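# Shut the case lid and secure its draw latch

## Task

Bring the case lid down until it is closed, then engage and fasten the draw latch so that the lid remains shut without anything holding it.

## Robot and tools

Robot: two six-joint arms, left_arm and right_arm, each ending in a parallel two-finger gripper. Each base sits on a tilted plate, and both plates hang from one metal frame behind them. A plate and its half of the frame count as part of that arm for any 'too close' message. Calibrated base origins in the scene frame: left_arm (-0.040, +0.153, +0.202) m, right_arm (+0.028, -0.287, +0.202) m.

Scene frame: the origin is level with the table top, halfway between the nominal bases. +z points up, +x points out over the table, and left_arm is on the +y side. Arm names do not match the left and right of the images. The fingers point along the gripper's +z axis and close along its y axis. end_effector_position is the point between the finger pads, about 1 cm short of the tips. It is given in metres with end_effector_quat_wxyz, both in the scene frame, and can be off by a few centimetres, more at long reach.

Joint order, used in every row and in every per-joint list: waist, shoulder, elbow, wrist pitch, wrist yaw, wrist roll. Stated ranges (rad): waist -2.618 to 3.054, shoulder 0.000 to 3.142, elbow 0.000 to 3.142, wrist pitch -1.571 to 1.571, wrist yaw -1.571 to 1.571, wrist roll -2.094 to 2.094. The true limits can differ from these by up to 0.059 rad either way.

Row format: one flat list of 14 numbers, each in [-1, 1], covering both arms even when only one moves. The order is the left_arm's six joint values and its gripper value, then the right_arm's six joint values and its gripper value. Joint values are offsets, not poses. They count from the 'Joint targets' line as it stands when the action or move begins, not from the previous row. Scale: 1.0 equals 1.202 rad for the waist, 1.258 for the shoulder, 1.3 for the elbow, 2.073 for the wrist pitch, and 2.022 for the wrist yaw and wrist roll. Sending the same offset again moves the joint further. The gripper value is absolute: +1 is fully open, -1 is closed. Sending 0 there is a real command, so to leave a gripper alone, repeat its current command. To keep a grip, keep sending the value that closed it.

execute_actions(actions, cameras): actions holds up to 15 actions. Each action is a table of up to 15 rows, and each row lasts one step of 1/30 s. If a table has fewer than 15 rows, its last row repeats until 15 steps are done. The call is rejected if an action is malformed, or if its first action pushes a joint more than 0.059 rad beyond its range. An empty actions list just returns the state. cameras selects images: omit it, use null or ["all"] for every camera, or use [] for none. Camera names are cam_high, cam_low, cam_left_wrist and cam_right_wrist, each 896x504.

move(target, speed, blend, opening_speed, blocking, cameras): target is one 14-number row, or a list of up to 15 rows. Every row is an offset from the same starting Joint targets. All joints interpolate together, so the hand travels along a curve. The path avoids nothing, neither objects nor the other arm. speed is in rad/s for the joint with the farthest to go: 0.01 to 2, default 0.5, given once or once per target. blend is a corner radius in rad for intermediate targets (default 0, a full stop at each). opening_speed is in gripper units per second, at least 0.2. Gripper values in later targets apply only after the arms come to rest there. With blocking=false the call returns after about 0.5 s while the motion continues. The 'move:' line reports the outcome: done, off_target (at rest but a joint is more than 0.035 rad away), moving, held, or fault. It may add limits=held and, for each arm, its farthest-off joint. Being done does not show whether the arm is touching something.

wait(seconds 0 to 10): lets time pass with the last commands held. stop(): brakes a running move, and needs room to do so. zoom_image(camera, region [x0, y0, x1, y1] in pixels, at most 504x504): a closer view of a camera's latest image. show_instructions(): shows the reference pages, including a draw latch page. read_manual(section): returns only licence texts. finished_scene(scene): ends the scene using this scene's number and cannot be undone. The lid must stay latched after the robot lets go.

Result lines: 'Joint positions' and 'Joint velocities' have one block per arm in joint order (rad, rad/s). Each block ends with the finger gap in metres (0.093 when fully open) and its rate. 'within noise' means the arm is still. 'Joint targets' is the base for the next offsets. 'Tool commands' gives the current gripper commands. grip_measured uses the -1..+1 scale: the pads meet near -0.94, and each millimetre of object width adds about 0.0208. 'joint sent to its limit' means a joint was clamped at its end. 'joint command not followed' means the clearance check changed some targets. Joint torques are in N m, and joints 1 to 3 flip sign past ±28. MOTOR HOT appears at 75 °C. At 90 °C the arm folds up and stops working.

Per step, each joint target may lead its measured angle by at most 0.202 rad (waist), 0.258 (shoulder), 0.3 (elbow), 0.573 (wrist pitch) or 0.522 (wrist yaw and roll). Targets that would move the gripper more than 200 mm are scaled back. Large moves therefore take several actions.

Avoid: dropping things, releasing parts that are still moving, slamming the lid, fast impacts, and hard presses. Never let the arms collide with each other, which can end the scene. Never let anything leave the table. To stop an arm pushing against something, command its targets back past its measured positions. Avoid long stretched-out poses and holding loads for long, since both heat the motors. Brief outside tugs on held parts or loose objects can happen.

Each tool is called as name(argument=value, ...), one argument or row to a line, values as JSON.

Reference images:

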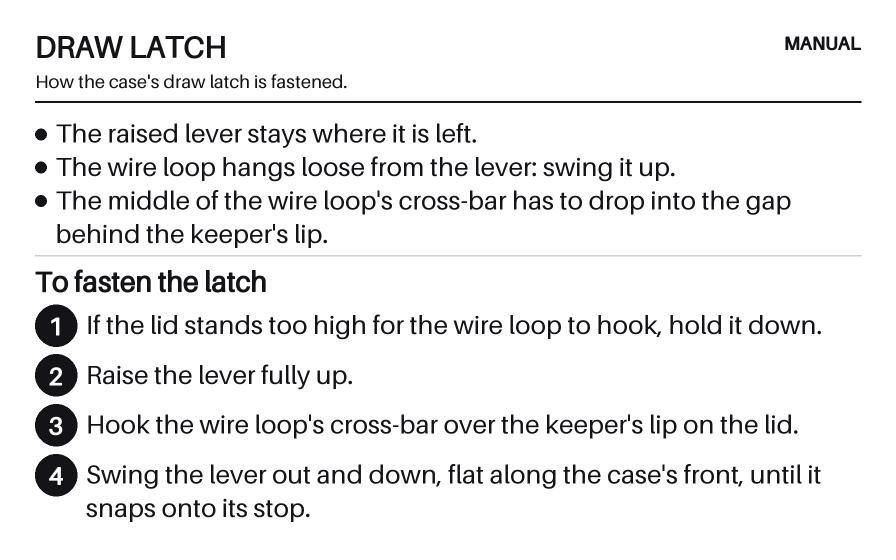

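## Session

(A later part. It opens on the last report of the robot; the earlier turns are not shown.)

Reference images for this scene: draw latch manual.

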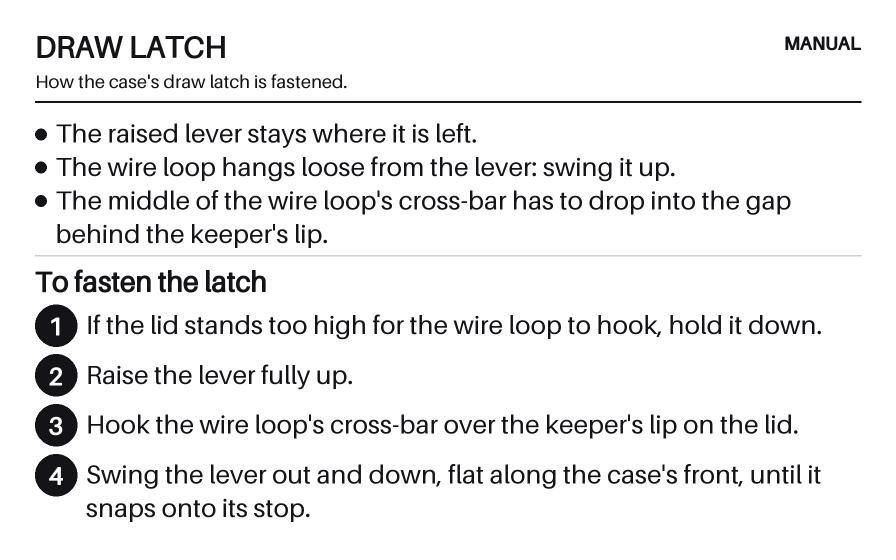

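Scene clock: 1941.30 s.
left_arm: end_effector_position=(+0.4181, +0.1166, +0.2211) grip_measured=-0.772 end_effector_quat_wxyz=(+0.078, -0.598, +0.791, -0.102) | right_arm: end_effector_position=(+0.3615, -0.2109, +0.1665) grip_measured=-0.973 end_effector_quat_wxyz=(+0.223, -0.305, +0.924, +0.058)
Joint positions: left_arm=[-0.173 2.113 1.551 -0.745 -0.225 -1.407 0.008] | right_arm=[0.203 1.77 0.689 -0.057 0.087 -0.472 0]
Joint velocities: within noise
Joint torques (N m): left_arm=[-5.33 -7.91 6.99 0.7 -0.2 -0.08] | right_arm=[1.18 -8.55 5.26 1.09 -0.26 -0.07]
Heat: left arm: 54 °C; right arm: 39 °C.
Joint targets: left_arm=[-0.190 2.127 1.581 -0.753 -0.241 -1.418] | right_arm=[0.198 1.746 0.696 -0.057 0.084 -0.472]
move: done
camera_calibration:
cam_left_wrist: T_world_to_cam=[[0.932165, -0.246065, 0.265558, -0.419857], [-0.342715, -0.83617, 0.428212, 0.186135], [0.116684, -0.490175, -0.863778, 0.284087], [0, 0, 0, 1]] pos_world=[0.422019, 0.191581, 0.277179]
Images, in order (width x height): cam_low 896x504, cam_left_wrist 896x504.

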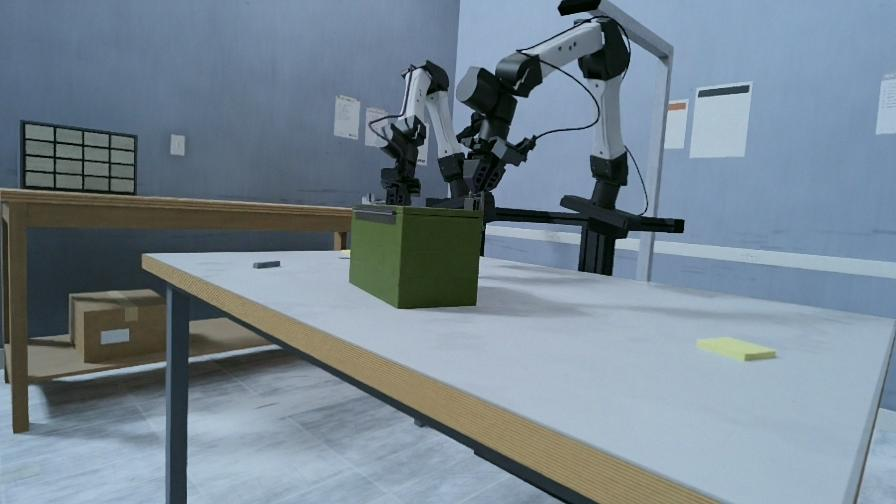

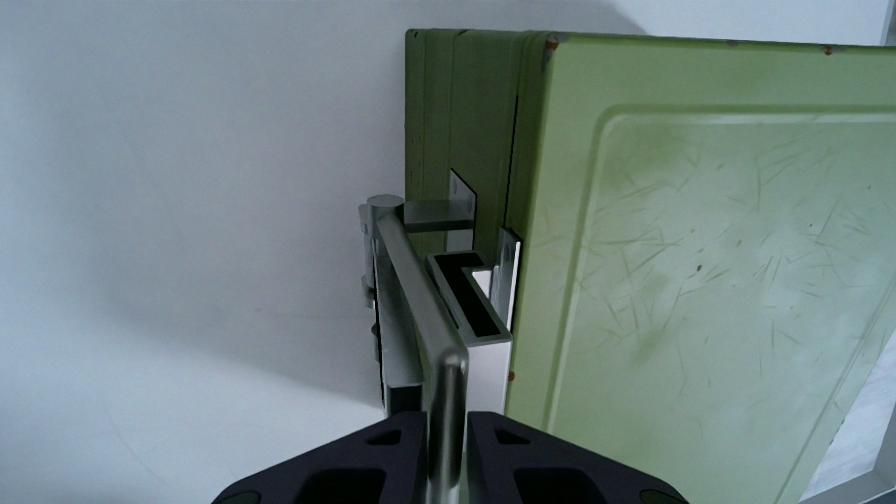

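move(
  target=[-0.0067,0.1248,0.2008,-0.1047,-0.0084,-0.0163,-0.77,0,0,0,0,0,0,-1],
  speed=0.12,
  cameras=["cam_left_wrist","cam_low"],
)

zoom_image(
  camera="cam_low",
  region=[430, 150, 560, 230],
)

Scene clock: 1949.70 s.
left_arm: end_effector_position=(+0.4330, +0.1124, +0.2183) grip_measured=-0.772 end_effector_quat_wxyz=(+0.046, -0.601, +0.795, -0.060) | right_arm: end_effector_position=(+0.3615, -0.2109, +0.1665) grip_measured=-0.973 end_effector_quat_wxyz=(+0.223, -0.305, +0.924, +0.058)
Joint positions: left_arm=[-0.181 2.269 1.812 -0.96 -0.241 -1.439 0.008] | right_arm=[0.203 1.77 0.689 -0.057 0.087 -0.472 0]
Joint velocities: within noise
Joint torques (N m): left_arm=[-5.72 -8.81 6.93 0.48 -0.22 -0.1] | right_arm=[1.17 -8.51 5.31 1.15 -0.25 -0.07]
Heat: left arm: 54 °C; right arm: 39 °C.
Joint targets: left_arm=[-0.197 2.285 1.842 -0.970 -0.258 -1.451] | right_arm=[0.198 1.746 0.696 -0.057 0.084 -0.472]
move: done
camera_calibration:
cam_left_wrist: T_world_to_cam=[[0.954129, -0.25146, 0.1625, -0.420435], [-0.29809, -0.848518, 0.437219, 0.169062], [0.0279411, -0.465603, -0.884553, 0.318039], [0, 0, 0, 1]] pos_world=[0.442659, 0.185809, 0.275726]
Images, in order (width x height): cam_low 896x504, cam_left_wrist 896x504.

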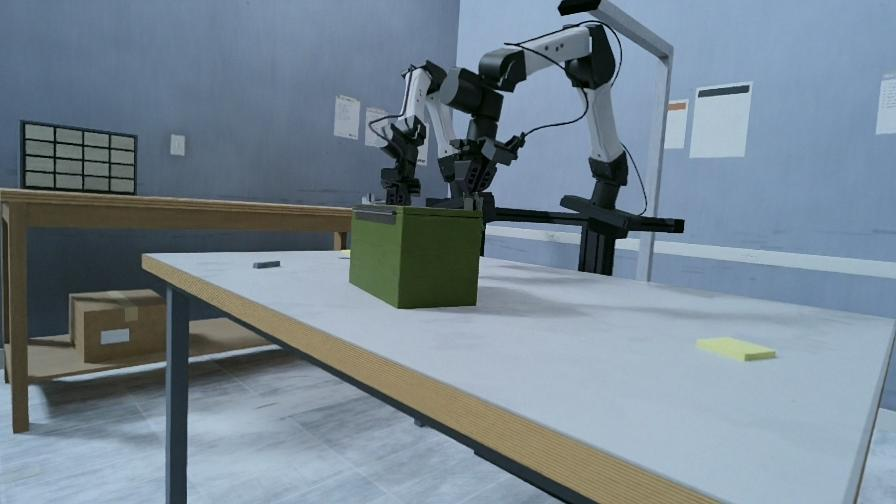

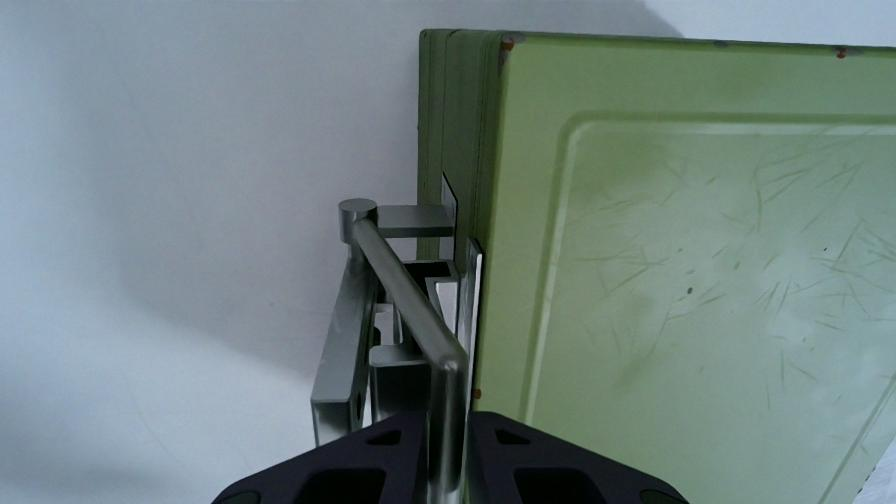

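Scaled by 3.877 from the camera's 896x504 image, which has a finer 1280x720 frame.

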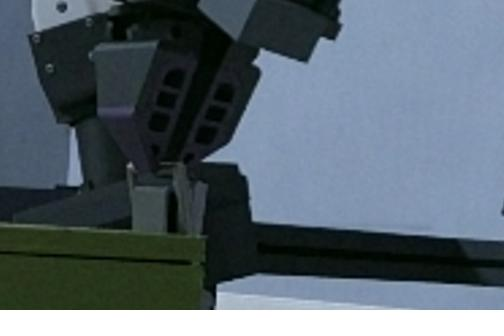

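move(
  target=[-0.0067,0.1240,0.2015,-0.1037,-0.0079,-0.0158,-0.77,0,0,0,0,0,0,-1],
  speed=0.12,
  cameras=["cam_left_wrist","cam_low"],
)

zoom_image(
  camera="cam_low",
  region=[430, 150, 560, 230],
)

Scene clock: 1962.50 s.
left_arm: end_effector_position=(+0.4416, +0.1102, +0.2144) grip_measured=-0.772 end_effector_quat_wxyz=(+0.017, -0.604, +0.797, -0.019) | right_arm: end_effector_position=(+0.3615, -0.2109, +0.1665) grip_measured=-0.973 end_effector_quat_wxyz=(+0.223, -0.305, +0.924, +0.058)
Joint positions: left_arm=[-0.185 2.424 2.075 -1.172 -0.257 -1.472 0.008] | right_arm=[0.203 1.77 0.689 -0.057 0.087 -0.472 0]
Joint velocities: within noise
Joint torques (N m): left_arm=[-6.32 -9.54 6.8 0.26 -0.24 -0.1] | right_arm=[1.26 -8.72 5.3 1.16 -0.25 -0.02]
Heat: left arm: 54 °C; right arm: 39 °C.
Joint targets: left_arm=[-0.205 2.440 2.104 -1.185 -0.275 -1.483] | right_arm=[0.198 1.746 0.696 -0.057 0.084 -0.472]
move: done
camera_calibration:
cam_left_wrist: T_world_to_cam=[[0.965584, -0.252779, 0.0612485, -0.411828], [-0.253611, -0.862797, 0.437336, 0.153359], [-0.0577041, -0.437817, -0.89721, 0.350851], [0, 0, 0, 1]] pos_world=[0.456793, 0.181825, 0.272942]
Images, in order (width x height): cam_low 896x504, cam_left_wrist 896x504.

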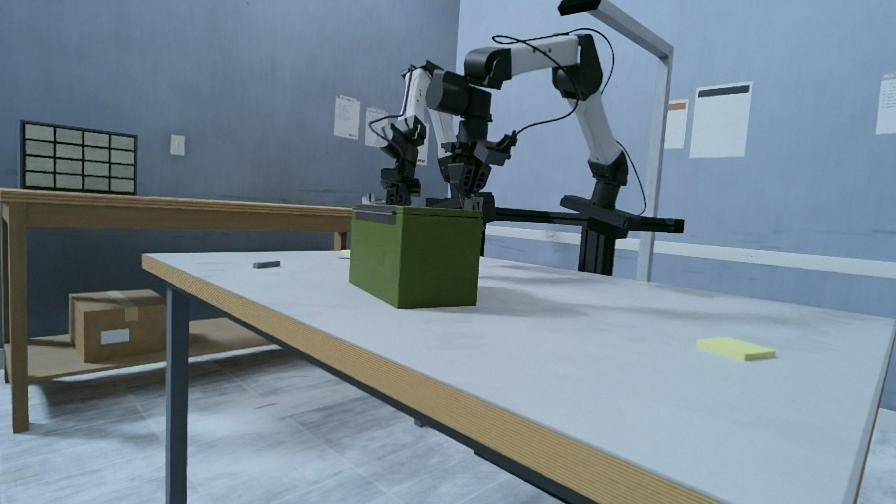

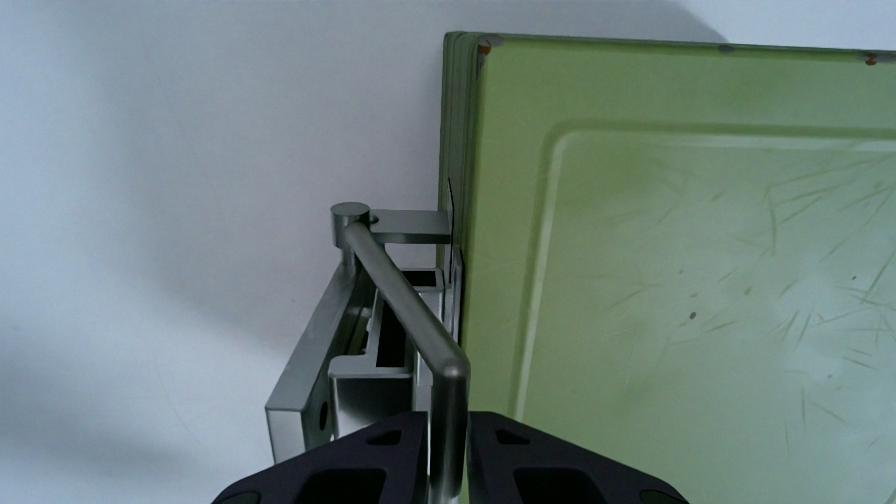

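Scaled by 3.877 from the camera's 896x504 image, which has a finer 1280x720 frame.

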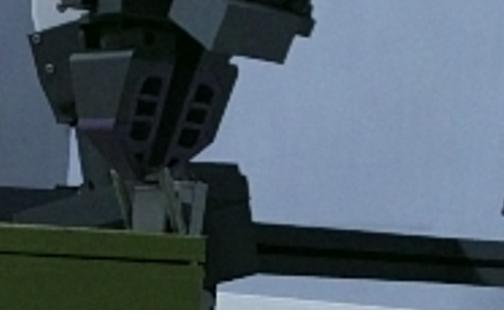

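move(
  target=[
    [0,0,0,0,0,0,-0.5,0,0,0,0,0,0,-1],
    [0,-0.07,0,0,0,0,-0.5,0,0,0,0,0,0,-1],
  ],
  speed=0.2,
  opening_speed=0.4,
  cameras=["cam_left_wrist","cam_low"],
)

zoom_image(
  camera="cam_low",
  region=[430, 150, 560, 230],
)

Scene clock: 1984.57 s.
left_arm: end_effector_position=(+0.4428, +0.1120, +0.2216) grip_measured=-0.502 end_effector_quat_wxyz=(+0.022, -0.605, +0.795, -0.024) | right_arm: end_effector_position=(+0.3615, -0.2109, +0.1665) grip_measured=-0.973 end_effector_quat_wxyz=(+0.223, -0.305, +0.924, +0.058)
Joint positions: left_arm=[-0.185 2.408 2.075 -1.174 -0.258 -1.472 0.021] | right_arm=[0.203 1.77 0.689 -0.057 0.087 -0.472 0]
Joint velocities: within noise
Joint torques (N m): left_arm=[-6.31 -15.99 6.79 0.31 -0.23 -0.09] | right_arm=[1.36 -8.29 5.19 1.13 -0.27 -0.01]
Heat: left arm: 59 °C; right arm: 39 °C.
Joint targets: left_arm=[-0.205 2.352 2.104 -1.185 -0.274 -1.483] | right_arm=[0.198 1.746 0.696 -0.057 0.084 -0.472]
move: off_target (left_arm); left_arm: the shoulder is farthest, 0.056 rad from its target
camera_calibration:
cam_left_wrist: T_world_to_cam=[[0.965673, -0.248867, 0.0744396, -0.416355], [-0.255968, -0.862862, 0.435833, 0.153436], [-0.0442334, -0.439926, -0.896944, 0.352293], [0, 0, 0, 1]] pos_world=[0.45692, 0.18376, 0.280108]
Images, in order (width x height): cam_low 896x504, cam_left_wrist 896x504.

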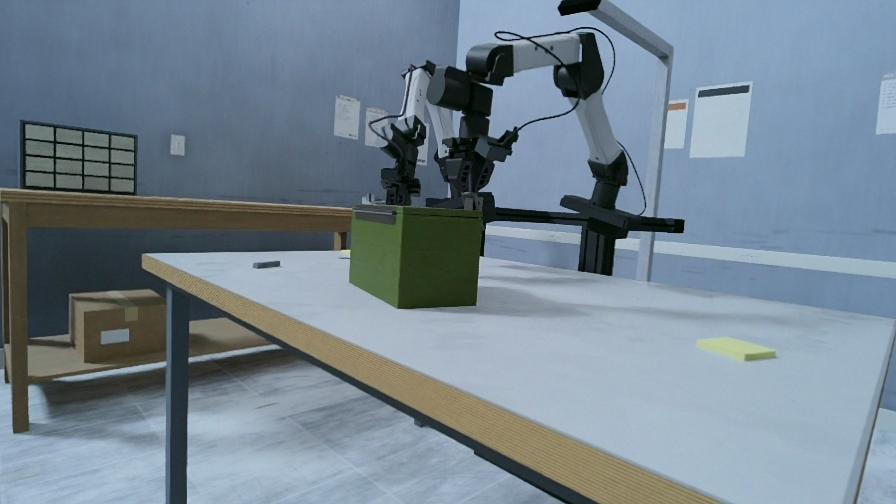

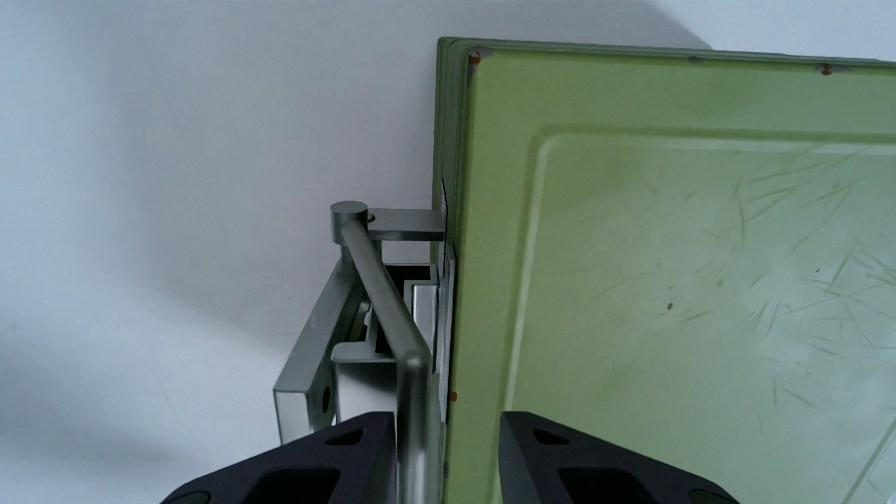

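Scaled by 3.877 from the camera's 896x504 image, which has a finer 1280x720 frame.

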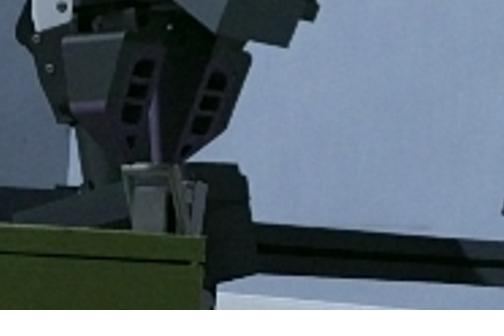

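move(
  target=[0,-0.05,0,0,0,0,-0.5,0,0,0,0,0,0,-1],
  speed=0.2,
  cameras=["cam_left_wrist","cam_low"],
)

zoom_image(
  camera="cam_low",
  region=[430, 150, 560, 230],
)

Scene clock: 1994.50 s.
left_arm: end_effector_position=(+0.4485, +0.1172, +0.2529) grip_measured=-0.502 end_effector_quat_wxyz=(+0.044, -0.609, +0.790, -0.048) | right_arm: end_effector_position=(+0.3615, -0.2109, +0.1665) grip_measured=-0.973 end_effector_quat_wxyz=(+0.223, -0.305, +0.924, +0.058)
Joint positions: left_arm=[-0.189 2.34 2.075 -1.175 -0.258 -1.472 0.021] | right_arm=[0.203 1.77 0.689 -0.057 0.087 -0.472 0]
Joint velocities: within noise
Joint torques (N m): left_arm=[-5.82 -15.17 6.91 0.44 -0.22 -0.09] | right_arm=[1.35 -8.59 5.22 1.15 -0.25 -0.01]
Heat: left arm: 65 °C; right arm: 39 °C.
Joint targets: left_arm=[-0.206 2.289 2.104 -1.185 -0.274 -1.483] | right_arm=[0.198 1.746 0.696 -0.057 0.084 -0.472]
move: off_target (left_arm); left_arm: the shoulder is farthest, 0.051 rad from its target
camera_calibration:
cam_left_wrist: T_world_to_cam=[[0.9618, -0.234647, 0.141002, -0.439635], [-0.272965, -0.861081, 0.428987, 0.15489], [0.0207533, -0.451089, -0.892238, 0.353966], [0, 0, 0, 1]] pos_world=[0.457774, 0.189884, 0.311366]
Images, in order (width x height): cam_low 896x504, cam_left_wrist 896x504.

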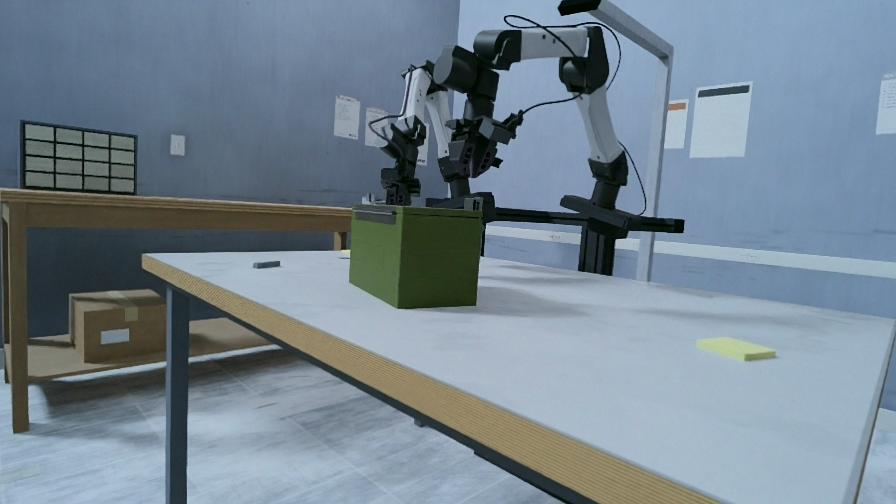

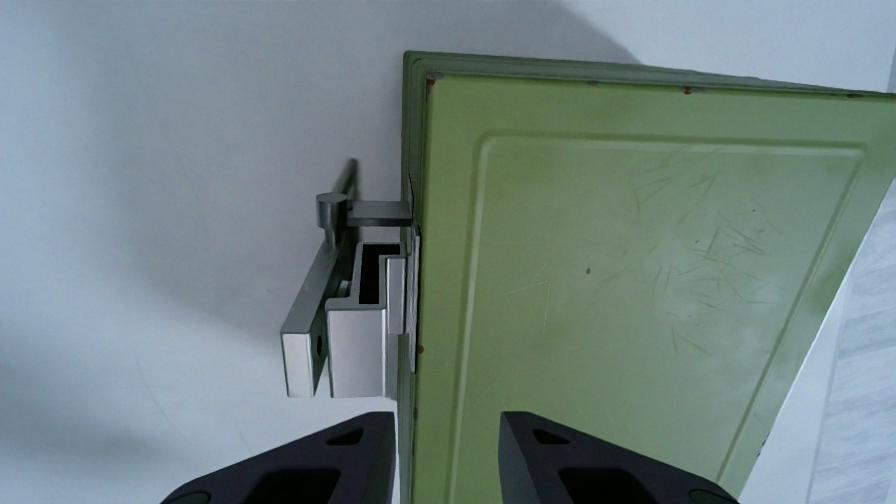

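Scaled by 3.877 from the camera's 896x504 image, which has a finer 1280x720 frame.

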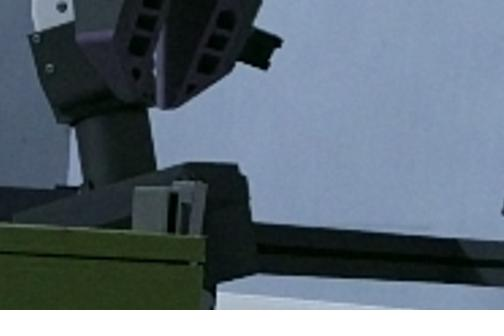

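move(
  target=[
    [0.0316,-0.341,-0.6592,0.371,0.0376,0.0598,-0.5,0,0,0,0,0,0,-1],
  ],
  speed=0.5,
  cameras=["cam_left_wrist"],
)

Scene clock: 2013.83 s.
left_arm: end_effector_position=(+0.4090, +0.1194, +0.2413) grip_measured=-0.502 end_effector_quat_wxyz=(+0.150, -0.592, +0.772, -0.177) | right_arm: end_effector_position=(+0.3615, -0.2109, +0.1665) grip_measured=-0.973 end_effector_quat_wxyz=(+0.223, -0.305, +0.924, +0.058)
Joint positions: left_arm=[-0.178 1.906 1.253 -0.439 -0.214 -1.374 0.021] | right_arm=[0.203 1.77 0.689 -0.057 0.087 -0.472 0]
Joint velocities: within noise
Joint torques (N m): left_arm=[-2.14 -12 4.16 1.32 0.2 0.17] | right_arm=[1.32 -8.7 5.48 1.16 -0.28 0.01]
Heat: left arm: 78 °C; right arm: 39 °C. Fold the left arm in close to its base, or ease its load, before you think long.
Joint targets: left_arm=[-0.168 1.860 1.247 -0.415 -0.198 -1.362] | right_arm=[0.198 1.746 0.696 -0.057 0.084 -0.472]
MOTOR HOT: the shoulder of the left arm reports 78 °C; the controller's stop level is 90 °C. To cool a motor, set the load down, stop pushing, or move to a pose that needs little force.
move: off_target (left_arm); left_arm: the shoulder is farthest, 0.046 rad from its target
camera_calibration:
cam_left_wrist: T_world_to_cam=[[0.859893, -0.218537, 0.461331, -0.437085], [-0.41388, -0.827471, 0.379466, 0.216526], [0.29881, -0.517236, -0.801985, 0.217812], [0, 0, 0, 1]] pos_world=[0.400377, 0.19631, 0.294158]
Images, in order (width x height): cam_left_wrist 896x504.

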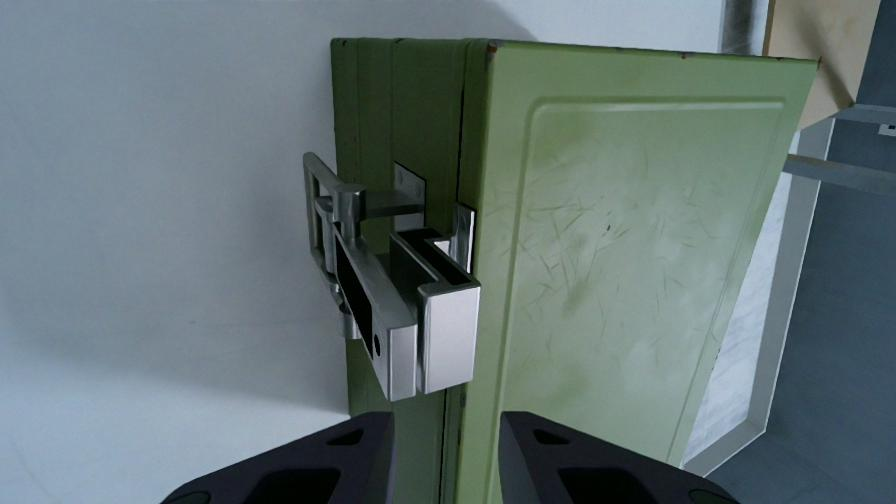

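move(
  target=[
    [0.1123,-0.0477,-0.5592,0.5475,0.1152,0.0702,-0.5,0,0,0,0,0,0,-1],
    [0.1897,0.2464,-0.69,0.8852,0.1968,0.0865,-0.5,0,0,0,0,0,0,-1],
    [0.223,0.4833,-0.5808,0.931,0.2122,0.095,-0.5,0,0,0,0,0,0,-1],
  ],
  speed=0.6,
  blend=0.03,
  cameras=["cam_left_wrist"],
)

Scene clock: 2025.47 s.
left_arm: end_effector_position=(+0.3518, +0.1301, +0.1062) grip_measured=-0.501 end_effector_quat_wxyz=(+0.312, -0.515, +0.678, -0.422) | right_arm: end_effector_position=(+0.3615, -0.2109, +0.1665) grip_measured=-0.973 end_effector_quat_wxyz=(+0.223, -0.305, +0.924, +0.058)
Joint positions: left_arm=[0.091 2.458 0.483 1.486 0.213 -1.183 0.021] | right_arm=[0.203 1.77 0.689 -0.057 0.087 -0.472 0]
Joint velocities: within noise
Joint torques (N m): left_arm=[-1.66 -5.75 0.53 2.03 0.47 0.21] | right_arm=[1.11 -8.57 5.39 1.15 -0.21 -0.04]
Heat: left arm: 74 °C; right arm: 39 °C. Fold the left arm in close to its base, or ease its load, before you think long.
Joint targets: left_arm=[0.101 2.468 0.492 1.515 0.231 -1.170] | right_arm=[0.198 1.746 0.696 -0.057 0.084 -0.472]
MOTOR HOT: still on. The shoulder of the left arm reports 74 °C.
move: done
camera_calibration:
cam_left_wrist: T_world_to_cam=[[0.430481, -0.0932334, 0.897771, -0.234737], [-0.619944, -0.753459, 0.219017, 0.33288], [0.656015, -0.650851, -0.38215, -0.0207897], [0, 0, 0, 1]] pos_world=[0.321055, 0.215395, 0.129889]
Images, in order (width x height): cam_left_wrist 896x504.

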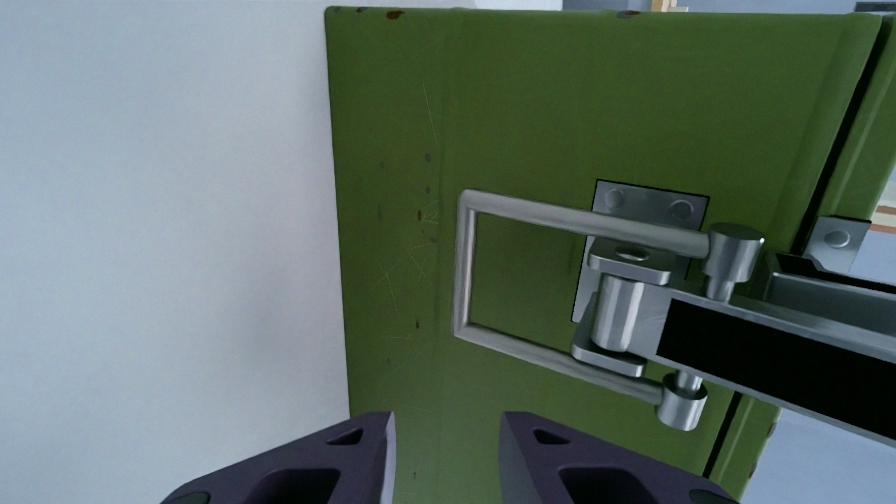

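wait(
  seconds=10,
  cameras=[],
)

wait(
  seconds=10,
  cameras=[],
)

Scene clock: 2045.13 s.
left_arm: end_effector_position=(+0.3518, +0.1301, +0.1063) grip_measured=-0.501 end_effector_quat_wxyz=(+0.312, -0.515, +0.678, -0.422) | right_arm: end_effector_position=(+0.3615, -0.2109, +0.1665) grip_measured=-0.973 end_effector_quat_wxyz=(+0.223, -0.305, +0.924, +0.058)
Joint positions: left_arm=[0.091 2.458 0.483 1.487 0.213 -1.182 0.021] | right_arm=[0.203 1.77 0.689 -0.057 0.087 -0.472 0]
Joint velocities: within noise
Joint torques (N m): left_arm=[-1.7 -5.78 0.51 2.03 0.46 0.21] | right_arm=[1.31 -8.57 5.23 1.18 -0.25 -0.02]
Heat: left arm: 65 °C; right arm: 39 °C.
Joint targets: left_arm=[0.101 2.468 0.492 1.514 0.230 -1.170] | right_arm=[0.198 1.746 0.696 -0.057 0.084 -0.472]
Tool commands: left_gripper/opening=-0.5 right_gripper/opening=-1.0
MOTOR HOT: cleared for the motors of the left arm.
wait: 10.00 s; at rest from the start
No camera images: "cameras" was empty.

Scene clock: 2055.13 s.
left_arm: end_effector_position=(+0.3519, +0.1301, +0.1064) grip_measured=-0.501 end_effector_quat_wxyz=(+0.312, -0.515, +0.678, -0.422) | right_arm: end_effector_position=(+0.3615, -0.2109, +0.1665) grip_measured=-0.973 end_effector_quat_wxyz=(+0.223, -0.305, +0.924, +0.058)
Joint positions: left_arm=[0.091 2.458 0.483 1.487 0.213 -1.182 0.021] | right_arm=[0.203 1.77 0.689 -0.057 0.087 -0.472 0]
Joint velocities: within noise
Joint torques (N m): left_arm=[-1.63 -5.81 0.54 2.03 0.46 0.2] | right_arm=[1.32 -8.38 5.31 1.13 -0.26 -0.04]
Heat: left arm: 61 °C; right arm: 39 °C.
Joint targets: left_arm=[0.101 2.468 0.492 1.515 0.230 -1.170] | right_arm=[0.198 1.746 0.696 -0.057 0.084 -0.472]
Tool commands: left_gripper/opening=-0.5 right_gripper/opening=-1.0
wait: 10.00 s; at rest by 0.17 s
No camera images: "cameras" was empty.

move(
  target=[
    [-0.0092,0.0509,0.0938,-0.0193,-0.0025,-0.0084,-0.65,0,0,0,0,0,0,-1],
    [-0.0449,0.1049,0.2185,-0.0762,-0.0223,-0.0168,-0.65,0,0,0,0,0,0,-1],
  ],
  speed=[0.3,0.15],
  cameras=["cam_left_wrist"],
)

Scene clock: 2061.77 s.
left_arm: end_effector_position=(+0.4113, +0.1215, +0.0788) grip_measured=-0.649 end_effector_quat_wxyz=(+0.321, -0.512, +0.673, -0.427) | right_arm: end_effector_position=(+0.3615, -0.2109, +0.1665) grip_measured=-0.973 end_effector_quat_wxyz=(+0.223, -0.305, +0.924, +0.058)
Joint positions: left_arm=[0.068 2.587 0.764 1.36 0.194 -1.195 0.014] | right_arm=[0.203 1.77 0.689 -0.057 0.087 -0.472 0]
Joint velocities: within noise
Joint torques (N m): left_arm=[-5.35 -6.78 1.52 1.73 0.15 -0.01] | right_arm=[1.21 -8.58 5.37 1.18 -0.23 0]
Heat: left arm: 60 °C; right arm: 39 °C.
Joint targets: left_arm=[0.046 2.600 0.776 1.356 0.185 -1.204] | right_arm=[0.198 1.746 0.696 -0.057 0.084 -0.472]
move: done
camera_calibration:
cam_left_wrist: T_world_to_cam=[[0.410755, -0.0908435, 0.907209, -0.229541], [-0.620364, -0.757029, 0.205076, 0.371061], [0.668153, -0.647036, -0.367309, -0.0825051], [0, 0, 0, 1]] pos_world=[0.379604, 0.206668, 0.101841]
Images, in order (width x height): cam_left_wrist 896x504.

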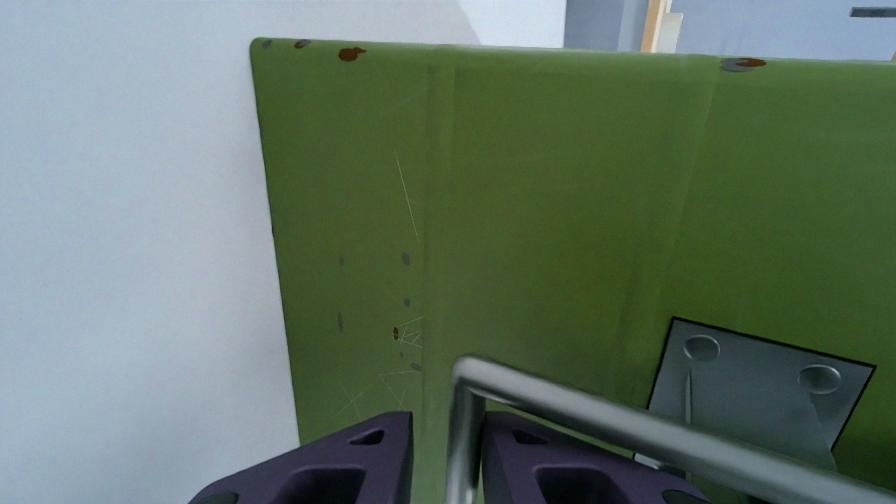

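move(
  target=[
    [-0.005,0,0.0085,-0.0068,0,0,-0.65,0,0,0,0,0,0,-1],
    [-0.005,0,0.0085,-0.0068,0,0,-0.90,0,0,0,0,0,0,-1],
  ],
  speed=0.1,
  opening_speed=0.5,
  cameras=["cam_left_wrist"],
)

Scene clock: 2075.50 s.
left_arm: end_effector_position=(+0.4147, +0.1206, +0.0809) grip_measured=-0.890 end_effector_quat_wxyz=(+0.325, -0.511, +0.671, -0.428) | right_arm: end_effector_position=(+0.3615, -0.2109, +0.1665) grip_measured=-0.973 end_effector_quat_wxyz=(+0.223, -0.305, +0.924, +0.058)
Joint positions: left_arm=[0.062 2.587 0.773 1.36 0.187 -1.198 0.002] | right_arm=[0.203 1.77 0.689 -0.057 0.087 -0.472 0]
Joint velocities: within noise
Joint torques (N m): left_arm=[-5.34 -6.83 1.8 1.61 0.24 0.02] | right_arm=[1.36 -8.5 5.16 1.15 -0.29 -0.04]
Heat: left arm: 58 °C; right arm: 39 °C.
Joint targets: left_arm=[0.041 2.600 0.787 1.342 0.186 -1.204] | right_arm=[0.198 1.746 0.696 -0.057 0.084 -0.472]
move: done
camera_calibration:
cam_left_wrist: T_world_to_cam=[[0.40344, -0.0907059, 0.910499, -0.230168], [-0.619504, -0.759391, 0.198848, 0.372474], [0.673388, -0.644281, -0.362561, -0.0875142], [0, 0, 0, 1]] pos_world=[0.382539, 0.205592, 0.103773]
Images, in order (width x height): cam_left_wrist 896x504.

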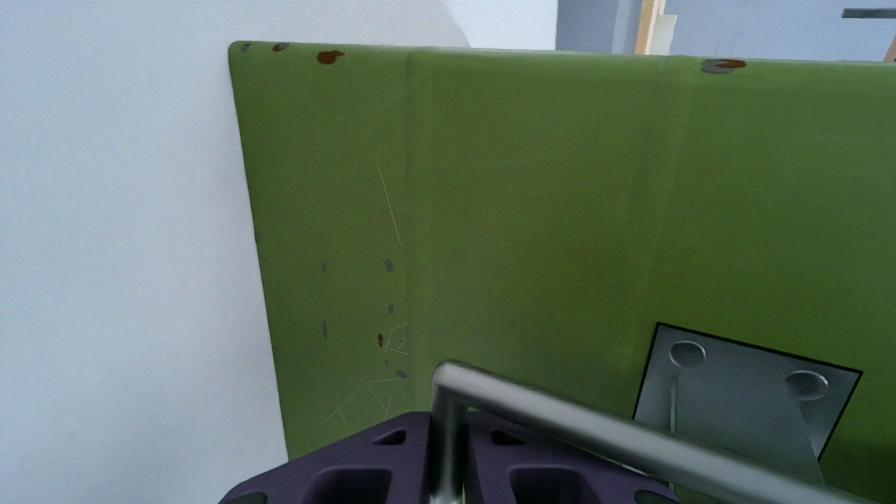

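move(
  target=[
    [0.0275,-0.039,-0.0731,0.0444,0.0129,0.0059,-0.90,0,0,0,0,0,0,-1],
    [0.0374,-0.062,-0.1277,0.0666,0.0178,0.0109,-0.90,0,0,0,0,0,0,-1],
    [0.0416,-0.0994,-0.1823,0.0796,0.0188,0.0119,-0.90,0,0,0,0,0,0,-1],
    [0.0391,-0.1526,-0.2323,0.0815,0.0178,0.0129,-0.90,0,0,0,0,0,0,-1],
    [0.0391,-0.1526,-0.2323,0.0815,0.0178,0.0129,-0.77,0,0,0,0,0,0,-1],
  ],
  speed=0.12,
  blend=0.02,
  cameras=["cam_left_wrist"],
)

Scene clock: 2087.03 s.
left_arm: end_effector_position=(+0.3562, +0.1347, +0.1094) grip_measured=-0.772 end_effector_quat_wxyz=(+0.324, -0.517, +0.674, -0.417) | right_arm: end_effector_position=(+0.3615, -0.2109, +0.1665) grip_measured=-0.973 end_effector_quat_wxyz=(+0.223, -0.305, +0.924, +0.058)
Joint positions: left_arm=[0.091 2.449 0.489 1.487 0.194 -1.179 0.008] | right_arm=[0.203 1.77 0.689 -0.057 0.087 -0.472 0]
Joint velocities: within noise
Joint torques (N m): left_arm=[-2.97 -10.36 -0.46 2.01 0.57 0.08] | right_arm=[1.29 -8.54 5.46 1.1 -0.24 -0.04]
Heat: left arm: 58 °C; right arm: 39 °C.
Joint targets: left_arm=[0.088 2.408 0.485 1.511 0.221 -1.178] | right_arm=[0.198 1.746 0.696 -0.057 0.084 -0.472]
move: off_target (left_arm); target 5's new numbers were sent with left_arm's wrist yaw 0.044 rad from that target; left_arm: the shoulder is farthest, 0.041 rad from its target
camera_calibration:
cam_left_wrist: T_world_to_cam=[[0.421726, -0.0984692, 0.901361, -0.235741], [-0.60839, -0.767823, 0.200771, 0.338217], [0.672316, -0.633049, -0.383719, -0.0275199], [0, 0, 0, 1]] pos_world=[0.323688, 0.219056, 0.134024]
Images, in order (width x height): cam_left_wrist 896x504.

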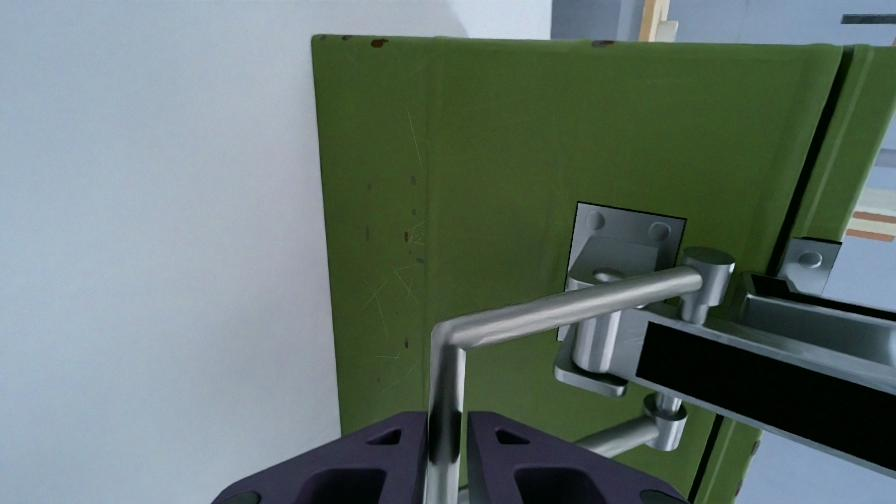

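move(
  target=[
    [-0.01,-0.0859,-0.0362,-0.0198,-0.003,-0.001,-0.77,0,0,0,0,0,0,-1],
    [-0.025,-0.1669,-0.0631,-0.0535,-0.0129,-0.0045,-0.77,0,0,0,0,0,0,-1],
    [-0.0449,-0.2687,-0.0562,-0.1442,-0.0351,-0.0094,-0.77,0,0,0,0,0,0,-1],
    [-0.0699,-0.3768,-0.0208,-0.2533,-0.0618,-0.0124,-0.77,0,0,0,0,0,0,-1],
  ],
  speed=0.15,
  blend=0.02,
  cameras=["cam_left_wrist"],
)

Scene clock: 2102.03 s.
left_arm: end_effector_position=(+0.3441, +0.1389, +0.1590) grip_measured=-0.771 end_effector_quat_wxyz=(+0.280, -0.538, +0.706, -0.365) | right_arm: end_effector_position=(+0.3615, -0.2109, +0.1665) grip_measured=-0.973 end_effector_quat_wxyz=(+0.223, -0.305, +0.924, +0.058)
Joint positions: left_arm=[0.026 1.977 0.422 0.939 0.086 -1.191 0.008] | right_arm=[0.203 1.77 0.689 -0.057 0.087 -0.472 0]
Joint velocities: within noise
Joint torques (N m): left_arm=[-4.59 -9.65 4.72 2.14 0.35 -0.06] | right_arm=[1.37 -8.39 5.44 1.15 -0.28 0]
Heat: left arm: 58 °C; right arm: 39 °C.
Joint targets: left_arm=[0.003 1.934 0.458 0.986 0.097 -1.203] | right_arm=[0.198 1.746 0.696 -0.057 0.084 -0.472]
move: off_target (left_arm); left_arm: the wrist pitch is farthest, 0.047 rad from its target
camera_calibration:
cam_left_wrist: T_world_to_cam=[[0.5515, -0.134563, 0.82325, -0.302105], [-0.578343, -0.77288, 0.261105, 0.304874], [0.601138, -0.62012, -0.504067, 0.044122], [0, 0, 0, 1]] pos_world=[0.316409, 0.22234, 0.191344]
Images, in order (width x height): cam_left_wrist 896x504.

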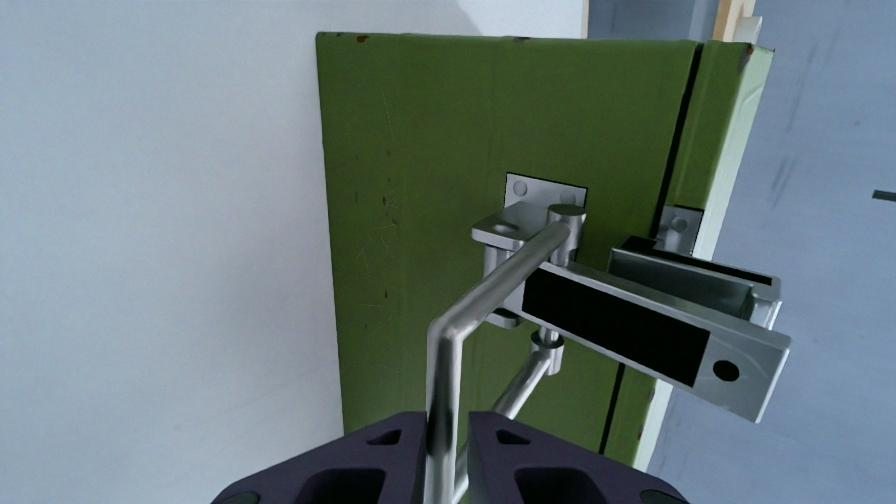

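move(
  target=[0,0,0,0,0,0,-0.69,0,0,0,0,0,0,-1],
  opening_speed=0.3,
  cameras=["cam_left_wrist","cam_low"],
)

zoom_image(
  camera="cam_low",
  region=[430, 150, 560, 230],
)

Scene clock: 2119.33 s.
left_arm: end_effector_position=(+0.3451, +0.1388, +0.1595) grip_measured=-0.691 end_effector_quat_wxyz=(+0.281, -0.538, +0.706, -0.366) | right_arm: end_effector_position=(+0.3615, -0.2109, +0.1665) grip_measured=-0.973 end_effector_quat_wxyz=(+0.223, -0.305, +0.924, +0.058)
Joint positions: left_arm=[0.025 1.977 0.425 0.938 0.086 -1.191 0.012] | right_arm=[0.203 1.77 0.689 -0.057 0.087 -0.472 0]
Joint velocities: within noise
Joint torques (N m): left_arm=[-4.52 -9.65 4.55 2.13 0.35 -0.05] | right_arm=[1.31 -8.57 5.3 1.18 -0.27 0.03]
Heat: left arm: 57 °C; right arm: 39 °C.
Joint targets: left_arm=[0.004 1.934 0.458 0.986 0.097 -1.203] | right_arm=[0.198 1.746 0.696 -0.057 0.084 -0.472]
move: off_target (left_arm); left_arm: the wrist pitch is farthest, 0.048 rad from its target
camera_calibration:
cam_left_wrist: T_world_to_cam=[[0.549989, -0.134388, 0.824288, -0.302745], [-0.578639, -0.773012, 0.260057, 0.30551], [0.602236, -0.619994, -0.50291, 0.0432031], [0, 0, 0, 1]] pos_world=[0.317268, 0.222263, 0.191827]
Images, in order (width x height): cam_low 896x504, cam_left_wrist 896x504.

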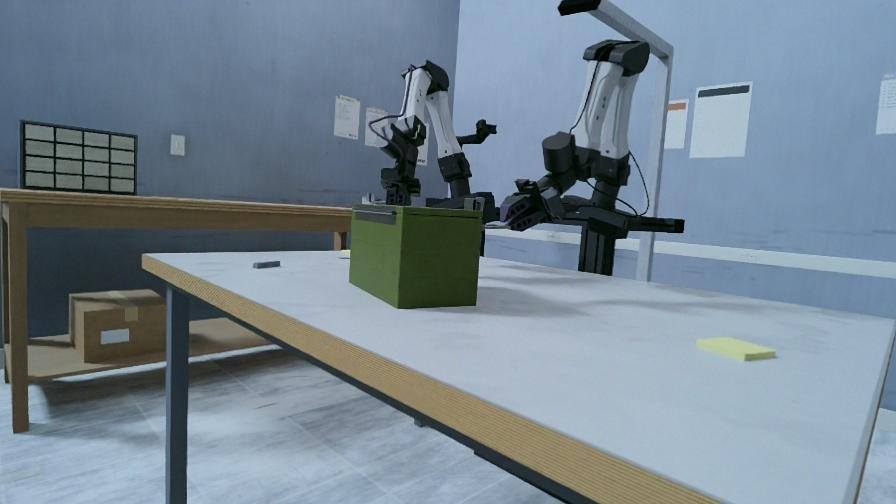

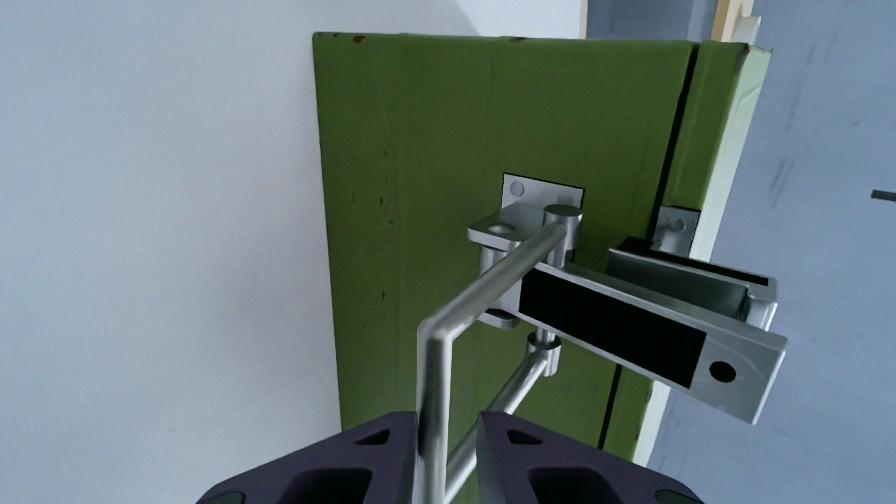

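Scaled by 3.877 from the camera's 896x504 image, which has a finer 1280x720 frame.

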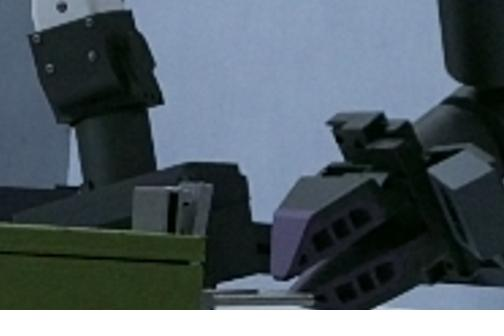

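move(
  target=[-0.0058,0,0.0092,0.0169,0,0,-0.73,0,0,0,0,0,0,-1],
  speed=0.15,
  cameras=["cam_left_wrist"],
)

Scene clock: 2131.60 s.
left_arm: end_effector_position=(+0.3461, +0.1384, +0.1600) grip_measured=-0.728 end_effector_quat_wxyz=(+0.282, -0.538, +0.706, -0.365) | right_arm: end_effector_position=(+0.3615, -0.2109, +0.1665) grip_measured=-0.973 end_effector_quat_wxyz=(+0.223, -0.305, +0.924, +0.058)
Joint positions: left_arm=[0.021 1.977 0.428 0.936 0.08 -1.191 0.01] | right_arm=[0.203 1.77 0.689 -0.057 0.087 -0.472 0]
Joint velocities: within noise
Joint torques (N m): left_arm=[-4.83 -9.63 5.27 2.49 0.4 -0.05] | right_arm=[1.42 -8.57 5.34 1.16 -0.25 -0.03]
Heat: left arm: 57 °C; right arm: 39 °C.
Joint targets: left_arm=[-0.004 1.934 0.470 1.021 0.097 -1.203] | right_arm=[0.198 1.746 0.696 -0.057 0.084 -0.472]
move: off_target (left_arm); left_arm: the wrist pitch is farthest, 0.085 rad from its target
camera_calibration:
cam_left_wrist: T_world_to_cam=[[0.549132, -0.136588, 0.824499, -0.303206], [-0.578139, -0.774491, 0.256747, 0.306228], [0.603498, -0.617663, -0.504265, 0.0420886], [0, 0, 0, 1]] pos_world=[0.318142, 0.221753, 0.192594]
Images, in order (width x height): cam_left_wrist 896x504.

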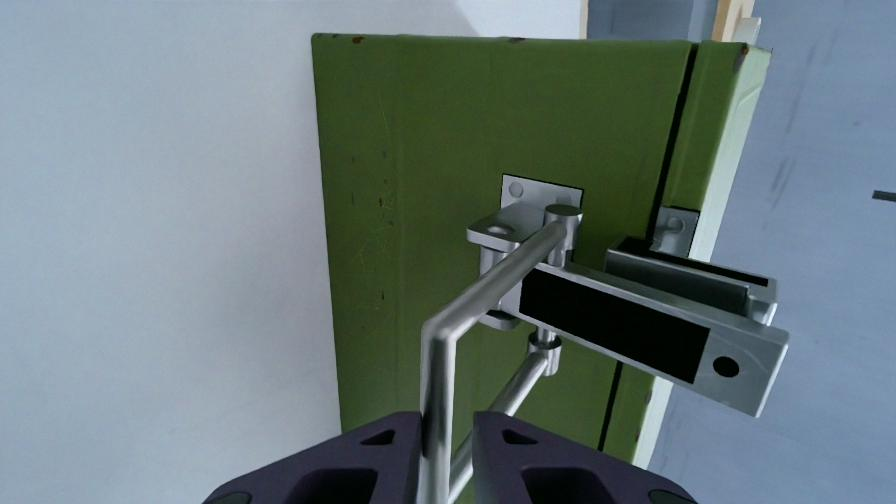

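move(
  target=[0,-0.0159,0,0,0,0,-0.73,0,0,0,0,0,0,-1],
  speed=0.15,
  cameras=["cam_left_wrist","cam_high"],
)

zoom_image(
  camera="cam_high",
  region=[400, 150, 560, 260],
)

Scene clock: 2148.53 s.
left_arm: end_effector_position=(+0.3467, +0.1386, +0.1632) grip_measured=-0.728 end_effector_quat_wxyz=(+0.284, -0.537, +0.706, -0.366) | right_arm: end_effector_position=(+0.3615, -0.2109, +0.1665) grip_measured=-0.973 end_effector_quat_wxyz=(+0.223, -0.305, +0.924, +0.058)
Joint positions: left_arm=[0.02 1.963 0.428 0.926 0.08 -1.191 0.01] | right_arm=[0.203 1.77 0.689 -0.057 0.087 -0.472 0]
Joint velocities: within noise
Joint torques (N m): left_arm=[-4.68 -10.15 5.37 2.61 0.41 -0.05] | right_arm=[1.14 -8.58 5.37 1.14 -0.24 -0.03]
Heat: left arm: 57 °C; right arm: 39 °C.
Joint targets: left_arm=[-0.003 1.914 0.470 1.021 0.097 -1.203] | right_arm=[0.198 1.746 0.696 -0.057 0.084 -0.472]
move: off_target (left_arm); left_arm: the wrist pitch is farthest, 0.095 rad from its target
camera_calibration:
cam_left_wrist: T_world_to_cam=[[0.545696, -0.136892, 0.826726, -0.305282], [-0.579584, -0.774195, 0.254371, 0.306818], [0.605226, -0.617967, -0.501815, 0.0424687], [0, 0, 0, 1]] pos_world=[0.318714, 0.22199, 0.19565]
Images, in order (width x height): cam_high 896x504, cam_left_wrist 896x504.

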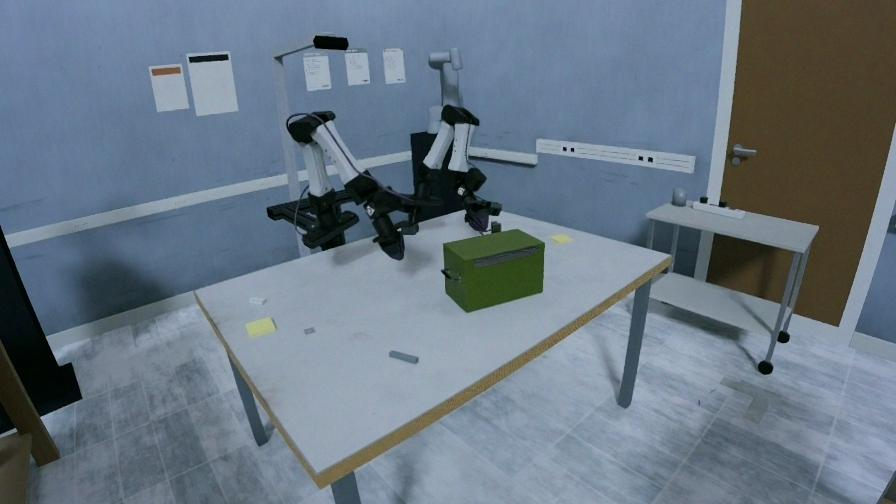

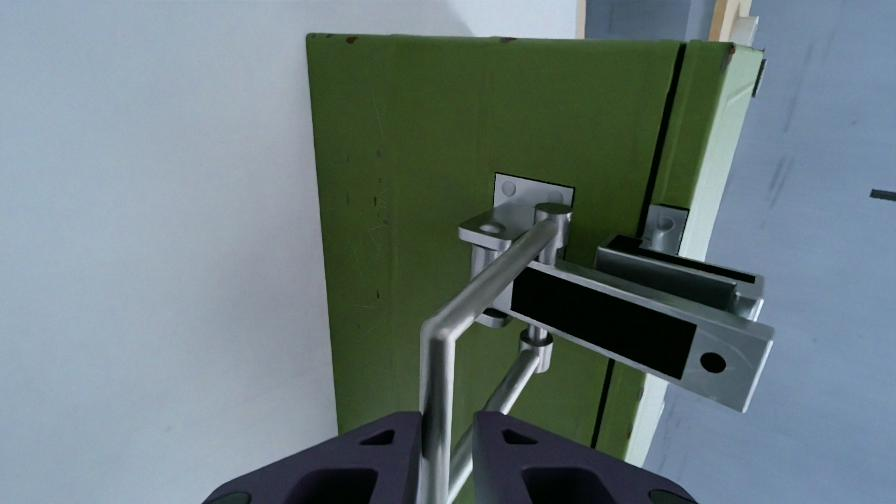

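Scaled by 3.150 from the camera's 896x504 image, which has a finer 1280x720 frame.

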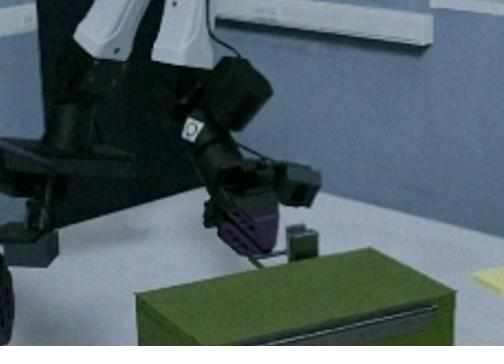

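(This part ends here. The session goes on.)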